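# Unplug the clipped cord from the power strip

## Task

Pull out the plug whose cord is held in the wire clip on the power strip, and make sure the plug ends up away from that clip. At the end, neither gripper may be holding any other loose object.

## Robot and tools

Robot: two arms, left_arm and right_arm, each with a two-finger parallel gripper and a wrist camera. Fixed cameras: cam_high (672x504, scene frame), plus the wrist views cam_left_wrist and cam_right_wrist (672x504 each). zoom_image also accepts cam_low. Images come back in the order cam_high, cam_left_wrist, cam_right_wrist.

Frames. The scene frame has its origin at table-top height, halfway between the nominal arm bases. +z is up, +x points out over the table, and left_arm sits on the +y side. Arm names do not match image left and right. Measured bases: left_arm at (-0.047, +0.351, +0.020) m, right_arm at (-0.007, -0.267, +0.028) m, both turned only slightly about z. Each arm reports its end_effector_position (metres) and end_effector_quat_wxyz in its own base frame. This point lies between the finger pads, about 1 cm behind the tips. Fingers point along the gripper's +z and close along its y. Offsets you send are expressed along the current Hand target's own axes. Printed poses can be a few centimetres off, more at long reach.

execute_actions(actions, cameras). actions is a list of actions. Each action is a table of up to 15 rows, one row per 1/30 s step. A short table repeats its last row until 15 steps are filled, so one action lasts 0.5 s. Every row has 14 numbers in [-1, 1], covering both arms even when only one moves: left_arm dx, dy, dz, rx, ry, rz, opening, then right_arm with the same seven. The six pose numbers are an offset from that arm's Hand target as it stood when the action began. They are not from the previous row, and sending the same offset twice moves the arm twice. The scale is 1.0 = 0.6 m for dx/dy/dz and 1.0 = 180 degrees for the rotation vector rx/ry/rz. Opening is absolute: +1 fully open (0.094 m), -1 closed. Sending all six pose numbers as 0 re-commands the current Hand target. Images appear only if actions is empty or cameras names them. ["all"] gives every camera, [] gives none, and an unknown name voids the call.

move(target, speed, blend, opening_speed, grip_force, blocking, cameras). target is either one 14-number row or a list of up to 15 rows. It has the same layout and scale as above. Every row is an offset from the Hand targets at the move's start, not from the row before it. Each gripper follows a straight path, and all arms finish together. The path lasts at least 0.5 s and at most 10 s for the whole list. There is no obstacle avoidance. speed is in m/s, 0.002 to 2.9, default 0.25, and rotation is capped at twice that value in rad/s. Give one speed or one per target. blend, in metres, rounds corners between listed targets; 0 means stop at each. opening_speed is how fast the commanded opening changes, per second on the -1..1 scale, minimum 0.2. grip_force is the per-pad force limit, 10 to 50 N, either one value or one per arm. It persists until changed; lower values close slowly. blocking=false returns after about 0.5 s while the move continues. The result adds a move: line with the ending (done, off_target, moving, held, fault) and any limits (paced = pose clipped, held = steps withheld). done means at rest within 10 mm and 2 degrees. It does not tell you about contact.

wait(seconds 0-10) lets the scene run while the last command holds. stop brakes a running move. zoom_image(camera, region [x0,y0,x1,y1]) enlarges part of the latest image, at most 504x504 px. read_manual returns licence texts only. finished_scene(scene) ends the scene and cannot be undone; make no further call in that reply.

Results. Hand target is the last commanded pose after clipping, and the next offsets count from it. Orientation commands are clipped to within 40 degrees of the measured orientation. Grippers often rest short of the target by up to a few centimetres, from friction or load. The next command, even all zeros, asks for the target again; send the remaining gap as an offset if needed. grip_measured is the measured opening on the command scale. It reads slightly wide when empty and somewhat narrower than a hard part under a full squeeze. To release, command an opening well above grip_measured. Tool commands shows current gripper commands; to keep a gripper unchanged, resend its present value, since 0 is a real command. Joint torques are total drive outputs, gravity included, with fixed per-arm offsets and noise; joints 1 to 3 wrap at ±28 N m. Joint velocities may say within noise.

Avoid: dropping things or letting anything fall off the table, or leaving it off the table. Avoid releasing parts while they move, fast impacts, and hard presses against fixed or heavy objects. Do not let the two arms, grippers or wrist cameras touch, and never close one gripper on the other's fingers. Keep strain off the wrist camera cables. Do not sweep paths close to an arm's own base; go around it. Avoid long pushes at unreachable poses or long outstretched holds, which heat motors: MOTOR HOT comes at 75 °C, a fold-up fault at 90 °C. A blocked arm keeps pressing; to relieve it, command the target back behind the gripper. Loose objects may occasionally get nudged by outside forces. Slower moves strike more gently and track their paths better.

Each tool is called after "Request:" by a JSON object that holds its "method" and its "body", one argument or row to a line.

## Session

Request:
{"method": "execute_actions", "body": {
  "actions": []
}}

Scene clock: 0.00 s.
left_arm: end_effector_position=(+0.2232, -0.0179, +0.3203) grip_measured=+1.000 end_effector_quat_wxyz=(+0.503, -0.002, +0.830, -0.241) | right_arm: end_effector_position=(+0.2195, +0.2334, +0.4678) grip_measured=+1.000 end_effector_quat_wxyz=(+0.593, +0.103, +0.733, +0.315)
Joint positions: left_arm=[0.629 0.741 1.076 -1.041 0.95 0.159 0.094] | right_arm=[1.278 1.105 1.463 -0.519 0.923 0.757 0.094]
Joint velocities: within noise
Joint torques (N m): no reading
Heat: left arm: 50 °C; right arm: 42 °C.
Hand target: left_arm +0.2212, -0.0204, +0.3217; +0.504, +0.001, +0.829, -0.244 | right_arm +0.2188, +0.2302, +0.4713; +0.595, +0.104, +0.732, +0.316
Tool commands: left_gripper/opening=+1.0 right_gripper/opening=+1.0

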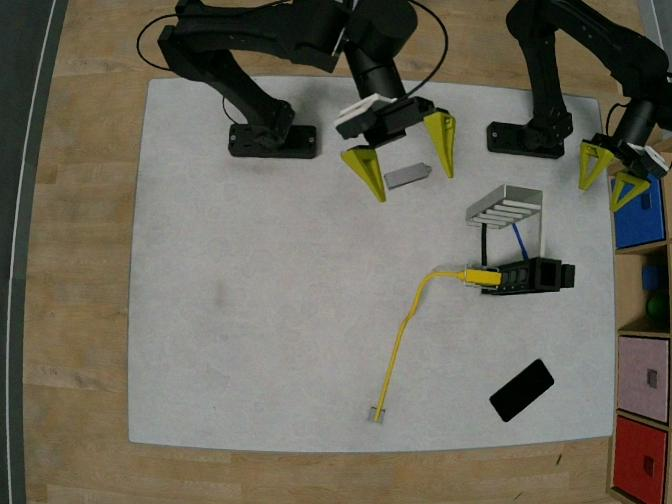

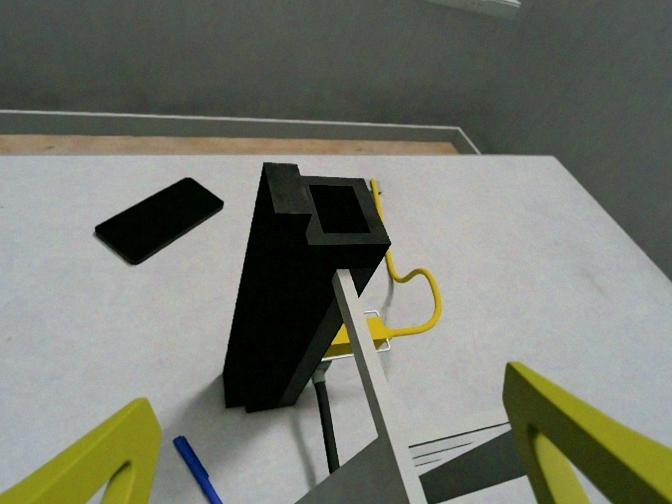

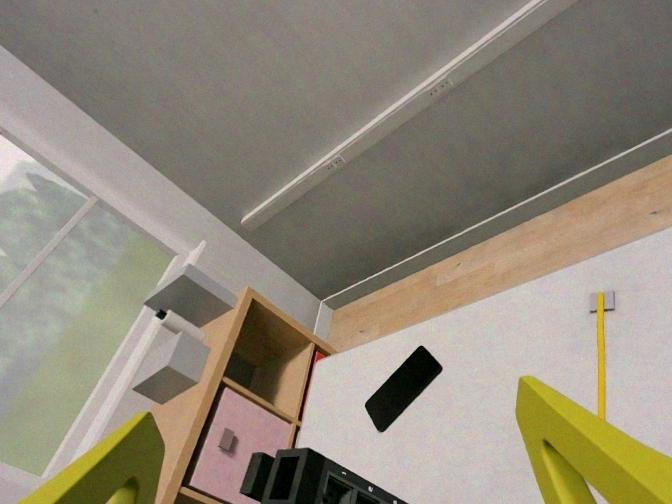

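Request:
{"method": "zoom_image", "body": {
  "camera": "cam_high",
  "region": [400, 160, 600, 310]
}}

Request:
{"method": "zoom_image", "body": {
  "camera": "cam_left_wrist",
  "region": [200, 150, 480, 420]
}}

Scaled by 2.520 from the camera's 672x504 image, which has a finer 960x720 frame.

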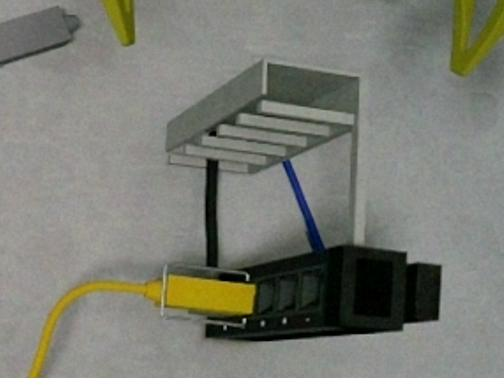

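Scaled by 1.800 from the camera's 672x504 image, which has a finer 960x720 frame.

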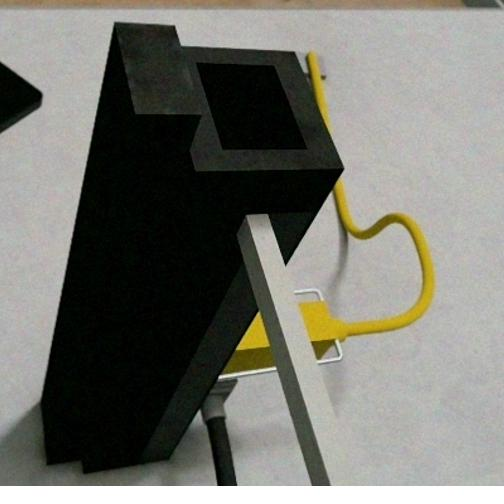

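Request:
{"method": "move", "body": {
  "target": [0,0,0,0,0,0,1,0.4225,-0.229,0.2957,-0.3504,0.1911,-0.2598,1],
  "cameras": ["all"]
}}

Scene clock: 11.87 s.
left_arm: end_effector_position=(+0.2232, -0.0179, +0.3203) grip_measured=+1.000 end_effector_quat_wxyz=(+0.503, -0.002, +0.830, -0.241) | right_arm: end_effector_position=(+0.3407, +0.3159, +0.1642) grip_measured=+1.000 end_effector_quat_wxyz=(-0.402, +0.576, -0.589, -0.401)
Joint positions: left_arm=[0.629 0.741 1.076 -1.041 0.95 0.159 0.094] | right_arm=[0.408 1.821 1.182 -0.111 -1.022 -0.663 0.094]
Joint torques (N m): left_arm=[-0.01 0.92 7.45 1.08 0.43 0.01] | right_arm=[-0.75 -5.14 9.58 0.98 -0.6 -0.12]
Heat: left arm: 51 °C; right arm: 43 °C.
Hand target: left_arm +0.2212, -0.0204, +0.3217; +0.504, +0.001, +0.829, -0.244 | right_arm +0.3473, +0.3173, +0.1704; -0.406, +0.579, -0.579, -0.406
Off the commanded pose: left_arm 0.004 m, 0 deg | right_arm 0.009 m, 1 deg.
move: done

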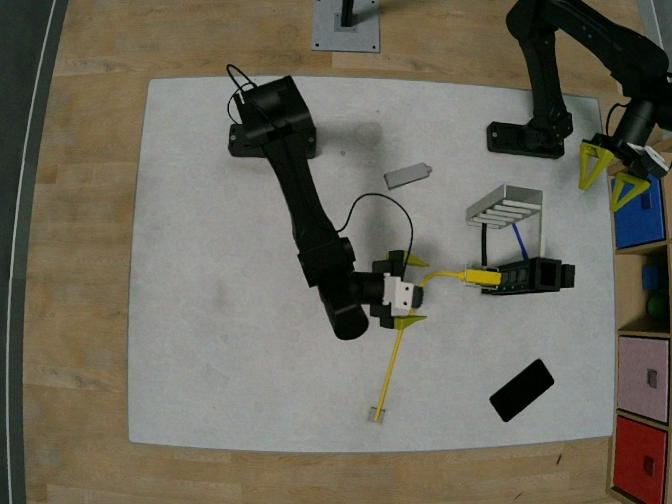

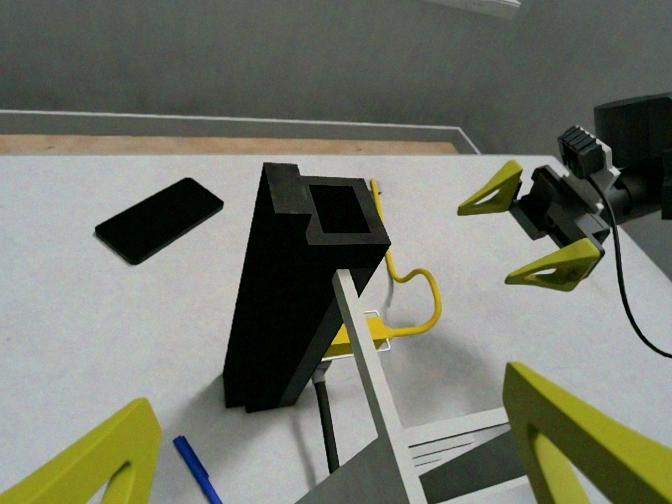

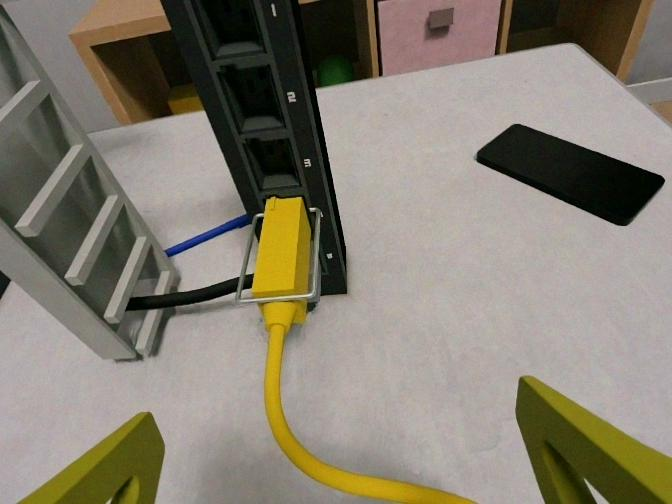

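Request:
{"method": "zoom_image", "body": {
  "camera": "cam_right_wrist",
  "region": [180, 160, 400, 340]
}}

Scaled by 2.291 from the camera's 672x504 image, which has a finer 960x720 frame.

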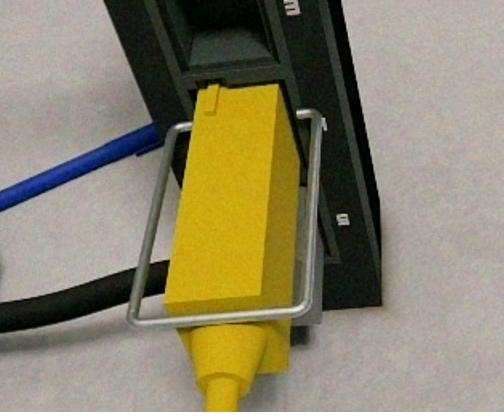

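Request:
{"method": "move", "body": {
  "target": [0,0,0,0,0,0,1,0.1123,0.0572,0.1467,0.022,-0.1106,0.0039,-0.34],
  "speed": 0.2,
  "cameras": ["all"]
}}

Scene clock: 31.67 s.
left_arm: end_effector_position=(+0.2232, -0.0179, +0.3203) grip_measured=+1.000 end_effector_quat_wxyz=(+0.503, -0.002, +0.830, -0.241) | right_arm: end_effector_position=(+0.3203, +0.3756, +0.0956) grip_measured=-0.338 end_effector_quat_wxyz=(+0.539, -0.488, +0.497, +0.473)
Joint positions: left_arm=[0.629 0.741 1.076 -1.041 0.95 0.159 0.094] | right_arm=[0.565 2.285 0.885 1.449 -0.93 -0.016 0.031]
Joint torques (N m): left_arm=[0.02 0.88 7.43 1.08 0.43 0.02] | right_arm=[1.31 -5.71 2.4 1.29 0.14 0.08]
Heat: left arm: 51 °C; right arm: 43 °C.
Hand target: left_arm +0.2212, -0.0204, +0.3217; +0.504, +0.001, +0.829, -0.244 | right_arm +0.3130, +0.3771, +0.0771; +0.517, -0.482, +0.517, +0.482
Off the commanded pose: left_arm 0.004 m, 0 deg | right_arm 0.020 m, 4 deg.
move: off_target (right_arm)

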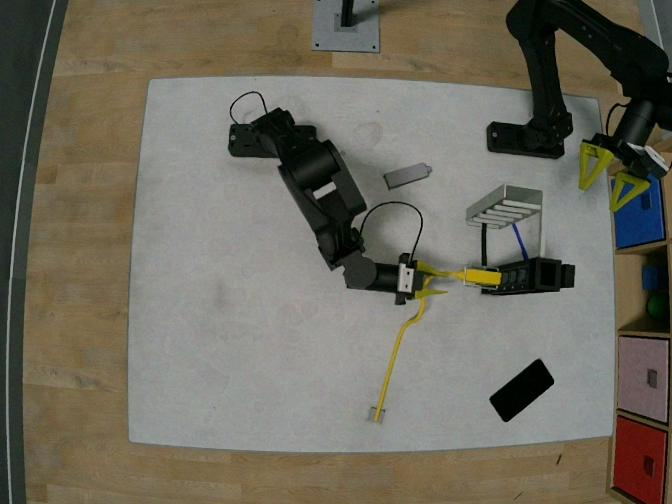

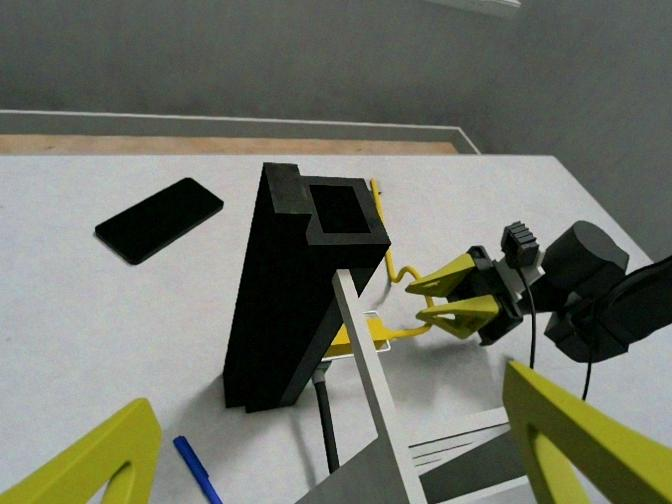

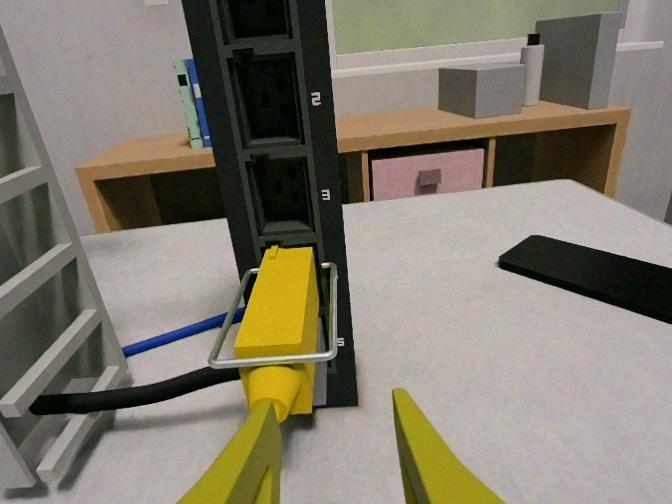

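Request:
{"method": "zoom_image", "body": {
  "camera": "cam_right_wrist",
  "region": [190, 230, 440, 420]
}}

Scaled by 2.016 from the camera's 672x504 image, which has a finer 960x720 frame.

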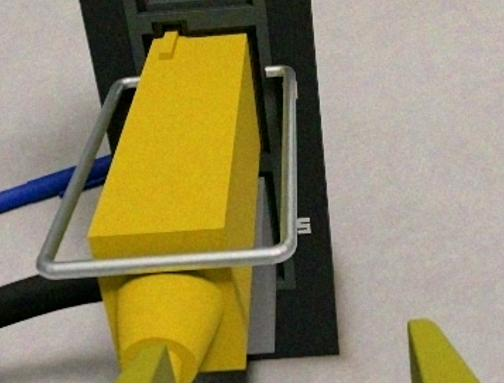

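Request:
{"method": "move", "body": {
  "target": [
    [0,0,0,0,0,0,1,0,0.0305,-0.005,0,0,0,-0.34],
    [0,0,0,0,0,0,1,0.0343,0.0305,-0.005,0,0,0,-0.34]
  ],
  "speed": 0.1,
  "cameras": ["cam_right_wrist","cam_left_wrist"]
}}

Request:
{"method": "zoom_image", "body": {
  "camera": "cam_right_wrist",
  "region": [150, 230, 450, 455]
}}

Request:
{"method": "zoom_image", "body": {
  "camera": "cam_left_wrist",
  "region": [300, 200, 540, 380]
}}

Scene clock: 37.57 s.
left_arm: end_effector_position=(+0.2232, -0.0179, +0.3203) grip_measured=+1.000 end_effector_quat_wxyz=(+0.503, -0.002, +0.830, -0.241) | right_arm: end_effector_position=(+0.2964, +0.3751, +0.0644) grip_measured=-0.338 end_effector_quat_wxyz=(+0.519, -0.487, +0.514, +0.479)
Joint positions: left_arm=[0.629 0.741 1.076 -1.041 0.95 0.159 0.094] | right_arm=[0.599 2.345 0.814 1.527 -0.904 -0.016 0.031]
Joint torques (N m): left_arm=[-0.01 0.92 7.43 1.09 0.43 0.01] | right_arm=[0.5 -5.16 3.03 1.67 0.15 0.12]
Heat: left arm: 51 °C; right arm: 42 °C.
Hand target: left_arm +0.2212, -0.0204, +0.3217; +0.504, +0.001, +0.829, -0.244 | right_arm +0.2946, +0.3753, +0.0565; +0.517, -0.482, +0.517, +0.482
Off the commanded pose: left_arm 0.004 m, 0 deg | right_arm 0.008 m, 1 deg.
move: done
Images, in order (width x height): cam_left_wrist 672x504, cam_right_wrist 672x504.

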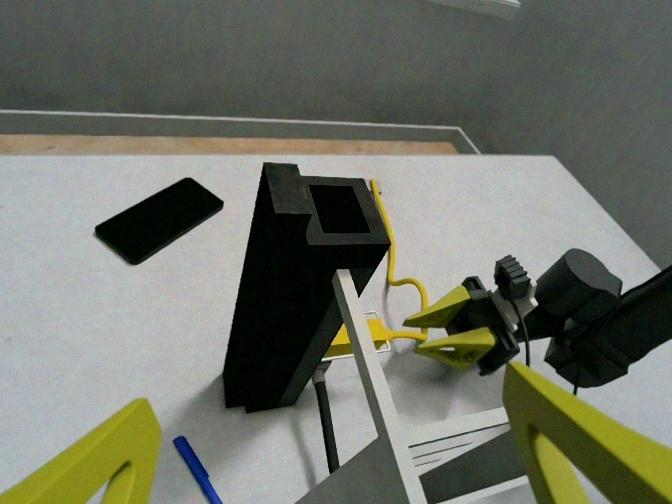

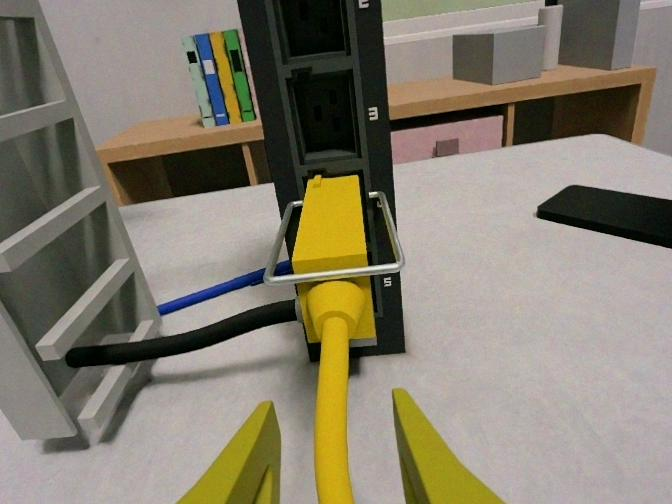

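Scaled by 1.680 from the camera's 672x504 image, which has a finer 960x720 frame.

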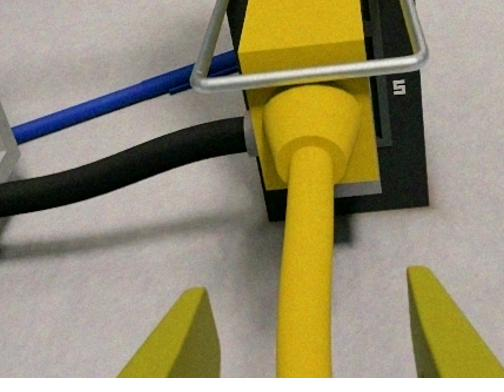

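Scaled by 2.100 from the camera's 672x504 image, which has a finer 960x720 frame.

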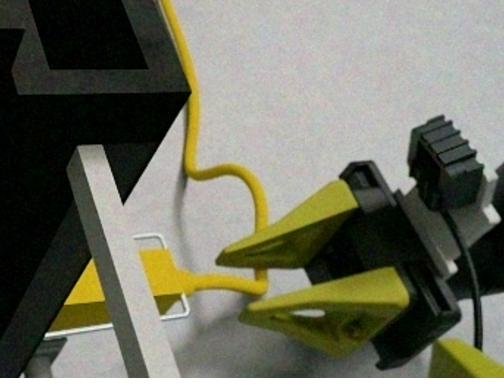

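Request:
{"method": "move", "body": {
  "target": [
    [0,0,0,0,0,0,1,-0.0158,0,0,0,0,0,-0.34],
    [0,0,0,0,0,0,1,-0.0158,0,0.035,0,0,0,-0.34]
  ],
  "speed": 0.08,
  "cameras": ["cam_right_wrist","cam_left_wrist"]
}}

Request:
{"method": "zoom_image", "body": {
  "camera": "cam_right_wrist",
  "region": [200, 200, 450, 455]
}}

Request:
{"method": "zoom_image", "body": {
  "camera": "cam_left_wrist",
  "region": [300, 200, 540, 380]
}}

Scene clock: 40.90 s.
left_arm: end_effector_position=(+0.2232, -0.0179, +0.3203) grip_measured=+1.000 end_effector_quat_wxyz=(+0.503, -0.002, +0.830, -0.241) | right_arm: end_effector_position=(+0.2976, +0.3900, +0.0719) grip_measured=-0.338 end_effector_quat_wxyz=(+0.531, -0.485, +0.507, +0.475)
Joint positions: left_arm=[0.629 0.741 1.076 -1.041 0.95 0.159 0.094] | right_arm=[0.635 2.345 0.848 1.52 -0.856 -0.016 0.031]
Joint torques (N m): left_arm=[0.06 0.94 7.41 1.09 0.44 0.01] | right_arm=[1.44 -6.82 4.57 1.11 0.08 0.13]
Heat: left arm: 51 °C; right arm: 42 °C.
Hand target: left_arm +0.2212, -0.0204, +0.3217; +0.504, +0.001, +0.829, -0.244 | right_arm +0.2961, +0.3963, +0.0661; +0.517, -0.482, +0.517, +0.482
Off the commanded pose: left_arm 0.004 m, 0 deg | right_arm 0.009 m, 2 deg.
move: done
Images, in order (width x height): cam_left_wrist 672x504, cam_right_wrist 672x504.

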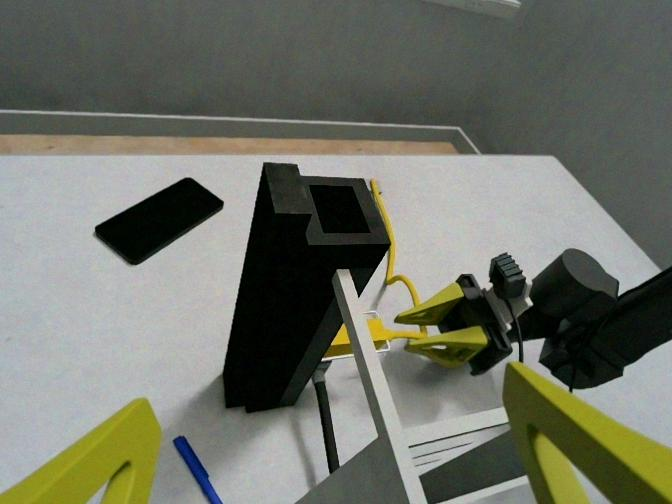

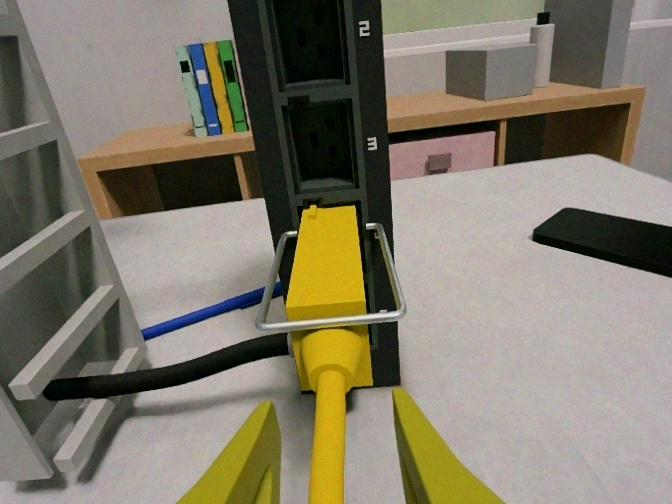

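Scaled by 1.976 from the camera's 672x504 image, which has a finer 960x720 frame.

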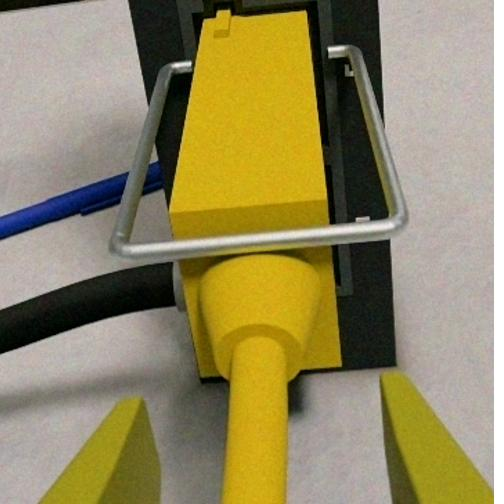

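Scaled by 2.100 from the camera's 672x504 image, which has a finer 960x720 frame.

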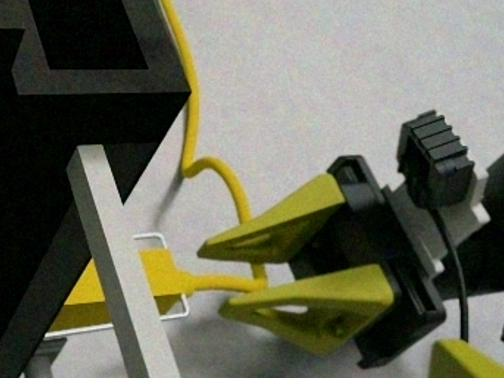

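Request:
{"method": "move", "body": {
  "target": [0,0,0,0,0,0,1,0,0.002,0.077,0,0,0,-0.34],
  "speed": 0.06,
  "cameras": ["cam_right_wrist","cam_left_wrist"]
}}

Request:
{"method": "zoom_image", "body": {
  "camera": "cam_right_wrist",
  "region": [200, 230, 480, 480]
}}

Request:
{"method": "zoom_image", "body": {
  "camera": "cam_left_wrist",
  "region": [300, 200, 540, 380]
}}

Scene clock: 43.27 s.
left_arm: end_effector_position=(+0.2232, -0.0179, +0.3203) grip_measured=+1.000 end_effector_quat_wxyz=(+0.503, -0.002, +0.830, -0.241) | right_arm: end_effector_position=(+0.2988, +0.4157, +0.0842) grip_measured=-0.338 end_effector_quat_wxyz=(+0.544, -0.486, +0.493, +0.475)
Joint positions: left_arm=[0.629 0.741 1.076 -1.041 0.95 0.159 0.094] | right_arm=[0.688 2.352 0.924 1.49 -0.807 -0.015 0.031]
Joint torques (N m): left_arm=[0.02 0.91 7.39 1.09 0.43 0.01] | right_arm=[5.18 -5.01 8.73 0.64 0.57 0.08]
Heat: left arm: 51 °C; right arm: 42 °C.
Hand target: left_arm +0.2212, -0.0204, +0.3217; +0.504, +0.001, +0.829, -0.244 | right_arm +0.2982, +0.4425, +0.0661; +0.517, -0.482, +0.517, +0.482
Off the commanded pose: left_arm 0.004 m, 0 deg | right_arm 0.032 m, 4 deg.
move: off_target (right_arm)
Images, in order (width x height): cam_left_wrist 672x504, cam_right_wrist 672x504.

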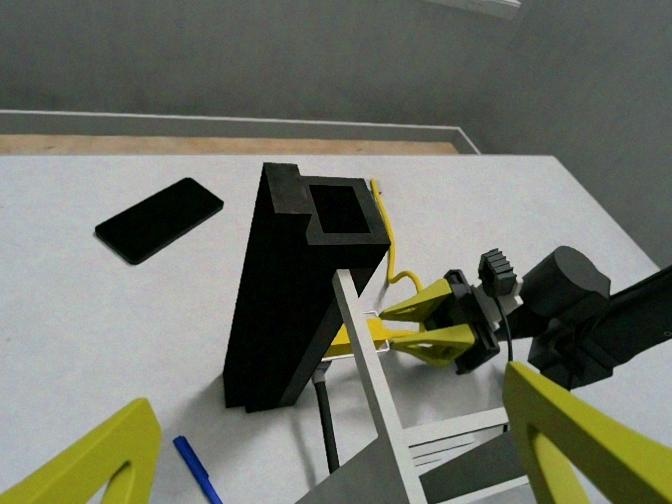

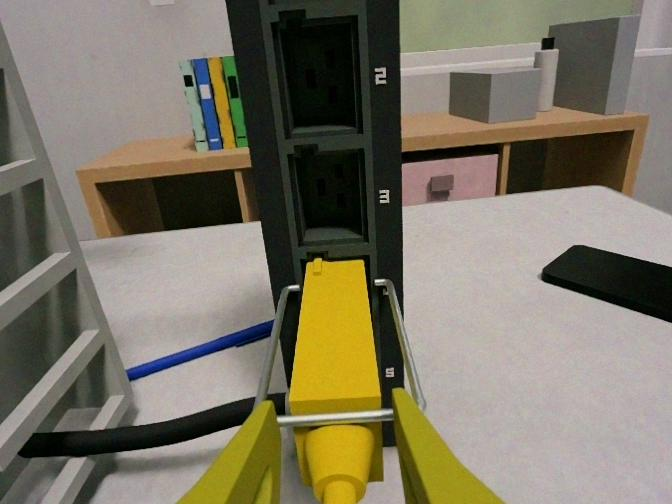

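Scaled by 1.800 from the camera's 672x504 image, which has a finer 960x720 frame.

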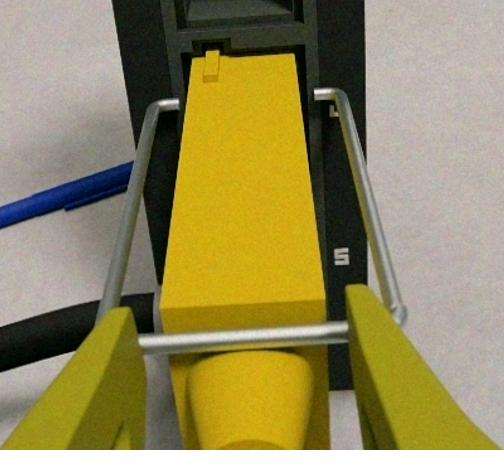

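Scaled by 2.100 from the camera's 672x504 image, which has a finer 960x720 frame.

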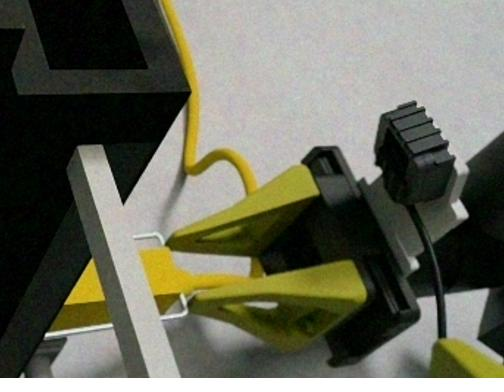

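Request:
{"method": "move", "body": {
  "target": [0,0,0,0,0,0,1,0.02,0,-0.092,0,0,0,-0.34],
  "speed": 0.1,
  "cameras": ["cam_right_wrist"]
}}

Scene clock: 47.83 s.
left_arm: end_effector_position=(+0.2232, -0.0179, +0.3203) grip_measured=+1.000 end_effector_quat_wxyz=(+0.503, -0.002, +0.830, -0.241) | right_arm: end_effector_position=(+0.2964, +0.3938, +0.0698) grip_measured=-0.339 end_effector_quat_wxyz=(+0.530, -0.488, +0.502, +0.478)
Joint positions: left_arm=[0.629 0.741 1.076 -1.041 0.95 0.159 0.094] | right_arm=[0.642 2.362 0.865 1.526 -0.864 -0.014 0.031]
Joint torques (N m): left_arm=[0.08 0.88 7.45 1.09 0.42 0.02] | right_arm=[-0.83 -5.41 1.88 1.56 -0.03 0.11]
Heat: left arm: 51 °C; right arm: 42 °C.
Hand target: left_arm +0.2212, -0.0204, +0.3217; +0.504, +0.001, +0.829, -0.244 | right_arm +0.2943, +0.3874, +0.0540; +0.517, -0.482, +0.517, +0.482
Off the commanded pose: left_arm 0.004 m, 0 deg | right_arm 0.017 m, 2 deg.
move: off_target (right_arm)
Images, in order (width x height): cam_right_wrist 672x504.

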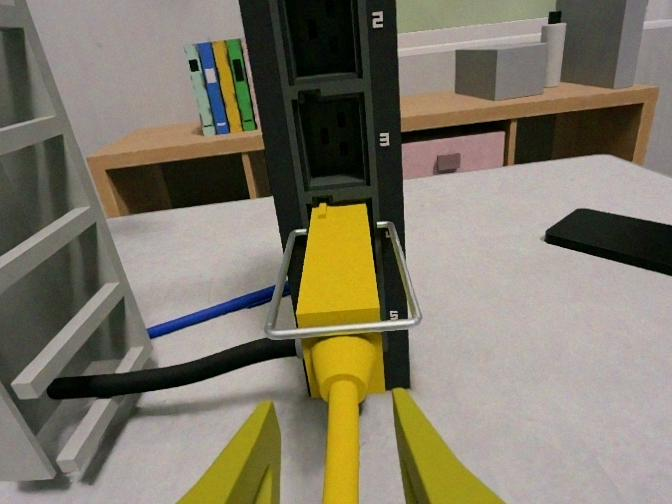

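Request:
{"method": "move", "body": {
  "target": [0,0,0,0,0,0,1,0.0,-0.006,0.042,0,0,0,-0.34],
  "speed": 0.08,
  "cameras": ["cam_right_wrist","cam_left_wrist"]
}}

Request:
{"method": "zoom_image", "body": {
  "camera": "cam_right_wrist",
  "region": [200, 230, 480, 480]
}}

Request:
{"method": "zoom_image", "body": {
  "camera": "cam_left_wrist",
  "region": [300, 240, 460, 360]
}}

Scene clock: 50.77 s.
left_arm: end_effector_position=(+0.2232, -0.0179, +0.3203) grip_measured=+1.000 end_effector_quat_wxyz=(+0.503, -0.002, +0.830, -0.241) | right_arm: end_effector_position=(+0.2991, +0.4053, +0.0671) grip_measured=-0.339 end_effector_quat_wxyz=(+0.532, -0.486, +0.503, +0.478)
Joint positions: left_arm=[0.629 0.741 1.076 -1.041 0.95 0.159 0.094] | right_arm=[0.664 2.387 0.906 1.514 -0.836 -0.013 0.031]
Joint torques (N m): left_arm=[0.03 0.94 7.38 1.08 0.45 0.02] | right_arm=[1.42 -5.72 5.24 1.15 0.19 0.07]
Heat: left arm: 51 °C; right arm: 42 °C.
Hand target: left_arm +0.2212, -0.0204, +0.3217; +0.504, +0.001, +0.829, -0.244 | right_arm +0.2996, +0.4123, +0.0540; +0.517, -0.482, +0.517, +0.482
Off the commanded pose: left_arm 0.004 m, 0 deg | right_arm 0.015 m, 2 deg.
move: off_target (right_arm)
Images, in order (width x height): cam_left_wrist 672x504, cam_right_wrist 672x504.

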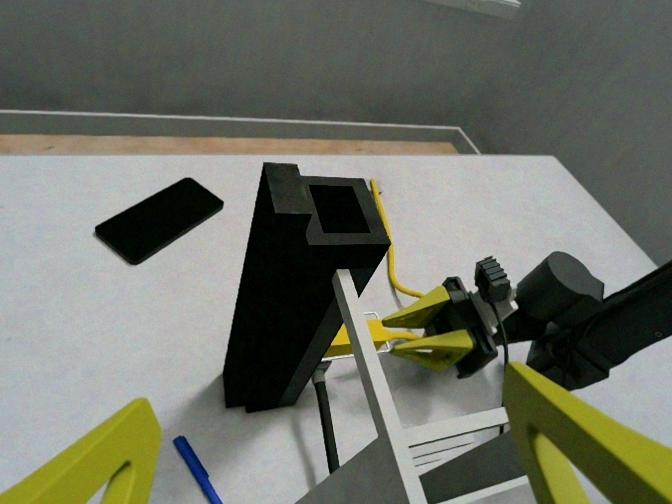

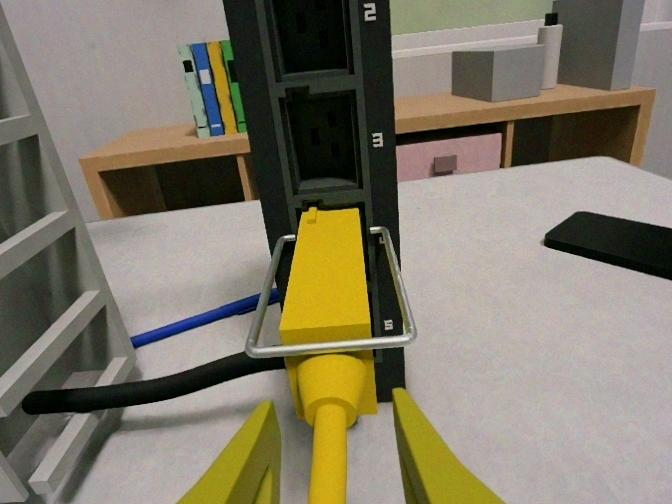

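Scaled by 1.800 from the camera's 672x504 image, which has a finer 960x720 frame.

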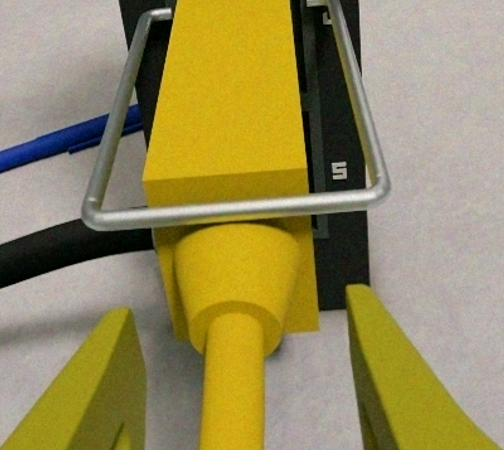

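Scaled by 3.150 from the camera's 672x504 image, which has a finer 960x720 frame.

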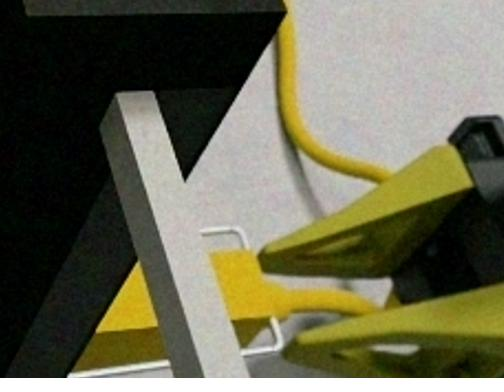

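Request:
{"method": "move", "body": {
  "target": [0,0,0,0,0,0,1,0.0,0.002,0.052,0,0,0,-0.34],
  "speed": 0.06,
  "cameras": ["cam_right_wrist","cam_left_wrist"]
}}

Request:
{"method": "zoom_image", "body": {
  "camera": "cam_right_wrist",
  "region": [200, 230, 480, 480]
}}

Request:
{"method": "zoom_image", "body": {
  "camera": "cam_left_wrist",
  "region": [300, 240, 460, 360]
}}

Scene clock: 53.43 s.
left_arm: end_effector_position=(+0.2232, -0.0179, +0.3203) grip_measured=+1.000 end_effector_quat_wxyz=(+0.503, -0.002, +0.830, -0.241) | right_arm: end_effector_position=(+0.3028, +0.4302, +0.0610) grip_measured=-0.339 end_effector_quat_wxyz=(+0.526, -0.483, +0.512, +0.477)
Joint positions: left_arm=[0.629 0.741 1.076 -1.041 0.95 0.159 0.094] | right_arm=[0.712 2.421 0.99 1.443 -0.781 -0.012 0.031]
Joint torques (N m): left_arm=[-0.01 0.9 7.38 1.09 0.44 0.01] | right_arm=[2.73 -6.41 6.63 1.2 0.25 0.1]
Heat: left arm: 51 °C; right arm: 42 °C.
Hand target: left_arm +0.2212, -0.0204, +0.3217; +0.504, +0.001, +0.829, -0.244 | right_arm +0.3007, +0.4435, +0.0541; +0.517, -0.482, +0.517, +0.482
Off the commanded pose: left_arm 0.004 m, 0 deg | right_arm 0.015 m, 1 deg.
move: off_target (right_arm)
Images, in order (width x height): cam_left_wrist 672x504, cam_right_wrist 672x504.

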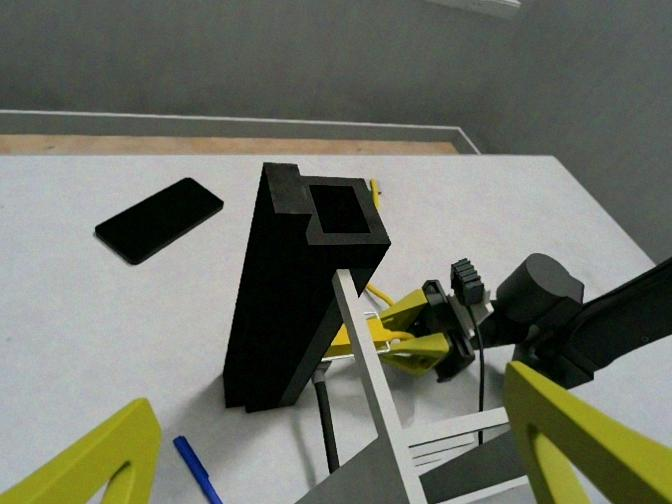

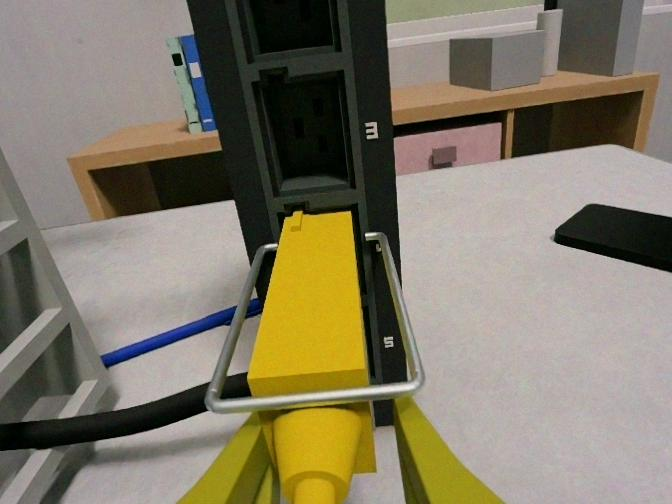

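Scaled by 1.800 from the camera's 672x504 image, which has a finer 960x720 frame.

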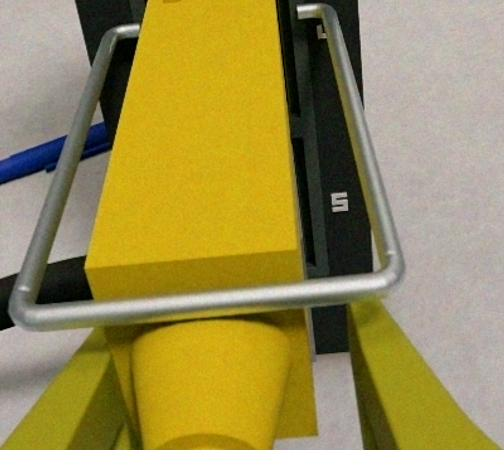

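Scaled by 3.150 from the camera's 672x504 image, which has a finer 960x720 frame.

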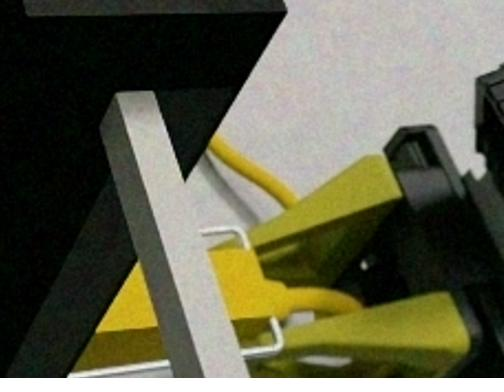

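Request:
{"method": "move", "body": {
  "target": [0,0,0,0,0,0,1,-0.04,0,0,0,0,0,-0.34],
  "speed": 0.06,
  "cameras": ["cam_right_wrist","cam_left_wrist"]
}}

Request:
{"method": "zoom_image", "body": {
  "camera": "cam_right_wrist",
  "region": [180, 200, 480, 480]
}}

Request:
{"method": "zoom_image", "body": {
  "camera": "cam_left_wrist",
  "region": [300, 240, 460, 360]
}}

Scene clock: 57.53 s.
left_arm: end_effector_position=(+0.2232, -0.0179, +0.3203) grip_measured=+1.000 end_effector_quat_wxyz=(+0.503, -0.002, +0.830, -0.241) | right_arm: end_effector_position=(+0.3032, +0.4314, +0.0585) grip_measured=-0.339 end_effector_quat_wxyz=(+0.511, -0.483, +0.527, +0.477)
Joint positions: left_arm=[0.629 0.741 1.076 -1.041 0.95 0.159 0.094] | right_arm=[0.713 2.399 0.99 1.378 -0.78 -0.012 0.031]
Joint torques (N m): left_arm=[0.08 0.91 7.42 1.09 0.43 0.01] | right_arm=[2.56 -11.02 5.27 1.25 0.21 0.12]
Heat: left arm: 51 °C; right arm: 42 °C.
Hand target: left_arm +0.2212, -0.0204, +0.3217; +0.504, +0.001, +0.829, -0.244 | right_arm +0.3007, +0.4435, +0.0781; +0.517, -0.482, +0.517, +0.482
Off the commanded pose: left_arm 0.004 m, 0 deg | right_arm 0.023 m, 1 deg.
move: off_target (right_arm)
Images, in order (width x height): cam_left_wrist 672x504, cam_right_wrist 672x504.

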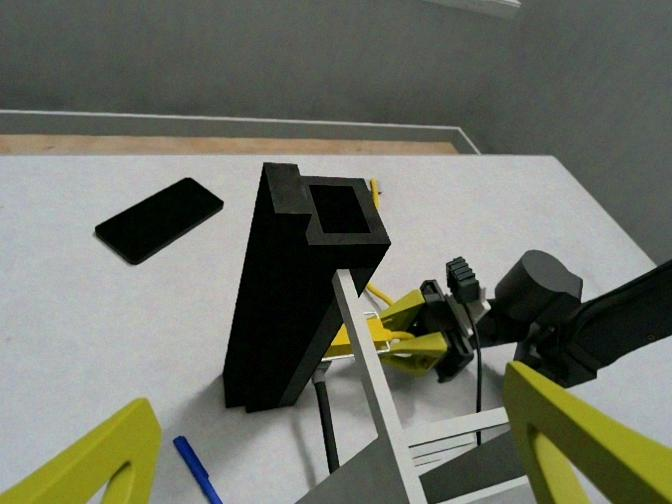

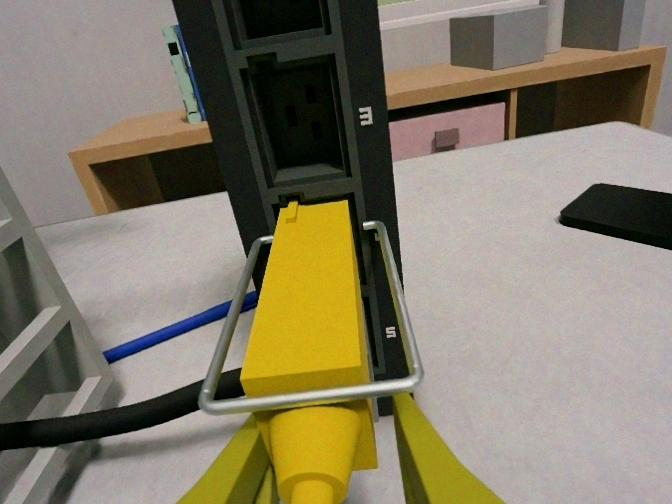

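Scaled by 1.680 from the camera's 672x504 image, which has a finer 960x720 frame.

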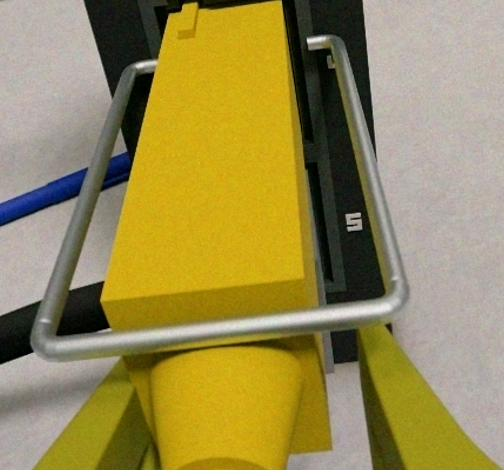

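Scaled by 3.150 from the camera's 672x504 image, which has a finer 960x720 frame.

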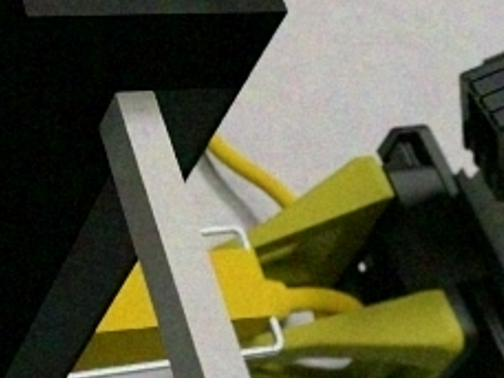

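Request:
{"method": "move", "body": {
  "target": [0,0,0,0,0,0,1,-0.0167,0.004,0,0,0,0,-0.34],
  "speed": 0.06,
  "cameras": ["cam_right_wrist","cam_left_wrist"]
}}

Request:
{"method": "zoom_image", "body": {
  "camera": "cam_right_wrist",
  "region": [180, 200, 480, 480]
}}

Request:
{"method": "zoom_image", "body": {
  "camera": "cam_left_wrist",
  "region": [300, 240, 460, 360]
}}

Scene clock: 62.43 s.
left_arm: end_effector_position=(+0.2232, -0.0179, +0.3203) grip_measured=+1.000 end_effector_quat_wxyz=(+0.503, -0.002, +0.830, -0.241) | right_arm: end_effector_position=(+0.3028, +0.4328, +0.0602) grip_measured=-0.339 end_effector_quat_wxyz=(+0.499, -0.483, +0.537, +0.479)
Joint positions: left_arm=[0.629 0.741 1.076 -1.041 0.95 0.159 0.094] | right_arm=[0.716 2.373 0.99 1.32 -0.781 -0.012 0.031]
Joint torques (N m): left_arm=[0.02 0.91 7.43 1.08 0.43 0.02] | right_arm=[2.78 -11.74 4.37 1.51 0.25 0.12]
Heat: left arm: 50 °C; right arm: 42 °C.
Hand target: left_arm +0.2212, -0.0204, +0.3217; +0.504, +0.001, +0.829, -0.244 | right_arm +0.2983, +0.4437, +0.0881; +0.517, -0.482, +0.517, +0.482
Off the commanded pose: left_arm 0.004 m, 0 deg | right_arm 0.030 m, 3 deg.
move: off_target (right_arm)
Images, in order (width x height): cam_left_wrist 672x504, cam_right_wrist 672x504.

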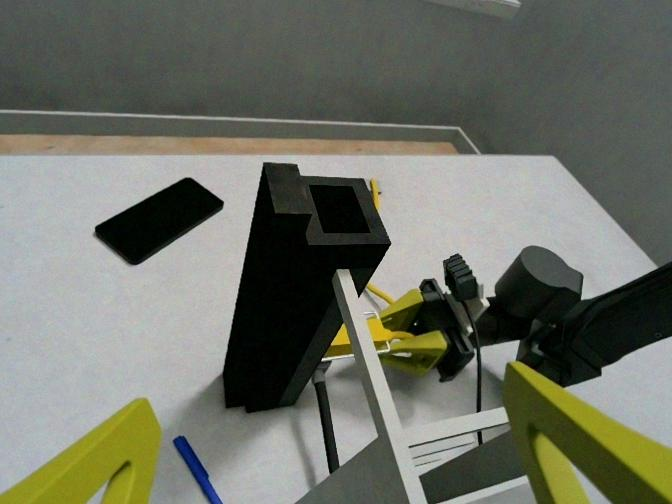

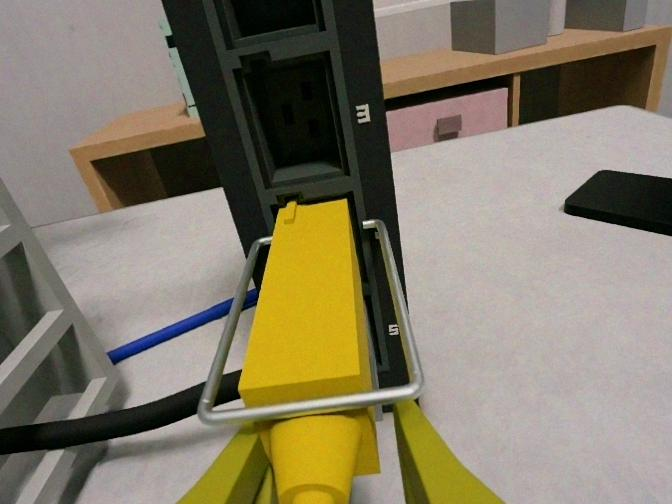

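Scaled by 1.680 from the camera's 672x504 image, which has a finer 960x720 frame.

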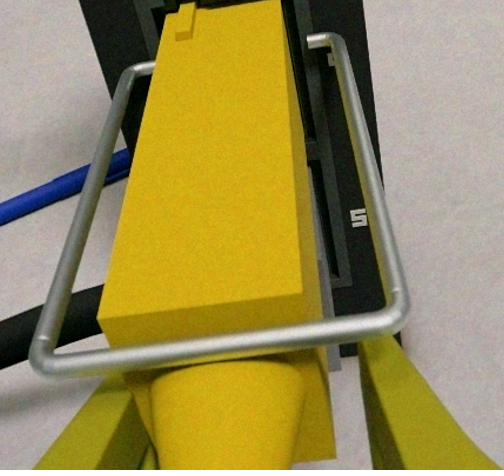

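Scaled by 3.150 from the camera's 672x504 image, which has a finer 960x720 frame.

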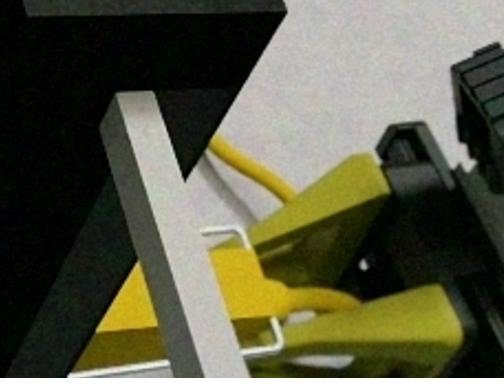

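Request:
{"method": "move", "body": {
  "target": [
    [0,0,0,0,0,0,1,0.052,0,0,0,0,0,-0.34],
    [0,0,0,0,0,0,1,0.05,0,-0.093,0,0,0,-0.34]
  ],
  "speed": 0.08,
  "cameras": ["cam_right_wrist"]
}}

Request:
{"method": "zoom_image", "body": {
  "camera": "cam_right_wrist",
  "region": [200, 180, 480, 440]
}}

Scene clock: 68.27 s.
left_arm: end_effector_position=(+0.2232, -0.0179, +0.3203) grip_measured=+1.000 end_effector_quat_wxyz=(+0.503, -0.002, +0.830, -0.241) | right_arm: end_effector_position=(+0.2990, +0.3922, +0.0551) grip_measured=-0.339 end_effector_quat_wxyz=(+0.522, -0.482, +0.519, +0.475)
Joint positions: left_arm=[0.629 0.741 1.076 -1.041 0.95 0.159 0.094] | right_arm=[0.64 2.395 0.867 1.525 -0.847 -0.012 0.031]
Joint torques (N m): left_arm=[0.02 0.9 7.43 1.08 0.43 0.01] | right_arm=[-0.5 -8.75 1.55 1.46 -0.19 0.1]
Heat: left arm: 50 °C; right arm: 42 °C.
Hand target: left_arm +0.2212, -0.0204, +0.3217; +0.504, +0.001, +0.829, -0.244 | right_arm +0.2942, +0.3881, +0.0581; +0.517, -0.482, +0.517, +0.482
Off the commanded pose: left_arm 0.004 m, 0 deg | right_arm 0.007 m, 1 deg.
move: done
Images, in order (width x height): cam_right_wrist 672x504.

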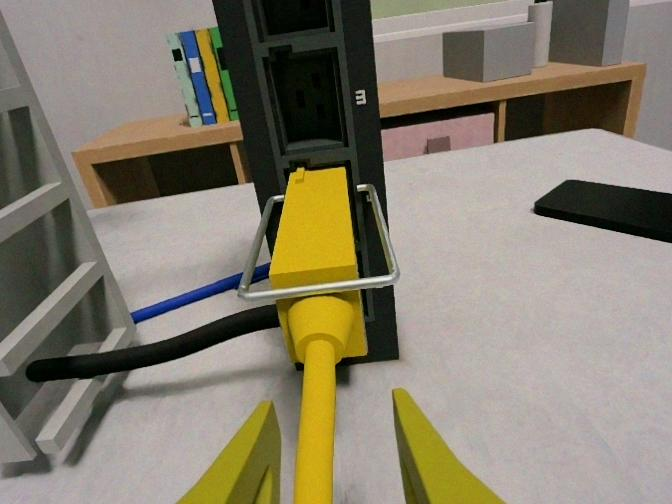

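Scaled by 1.800 from the camera's 672x504 image, which has a finer 960x720 frame.

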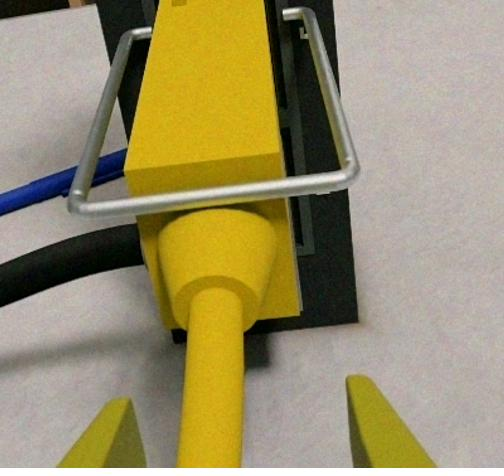

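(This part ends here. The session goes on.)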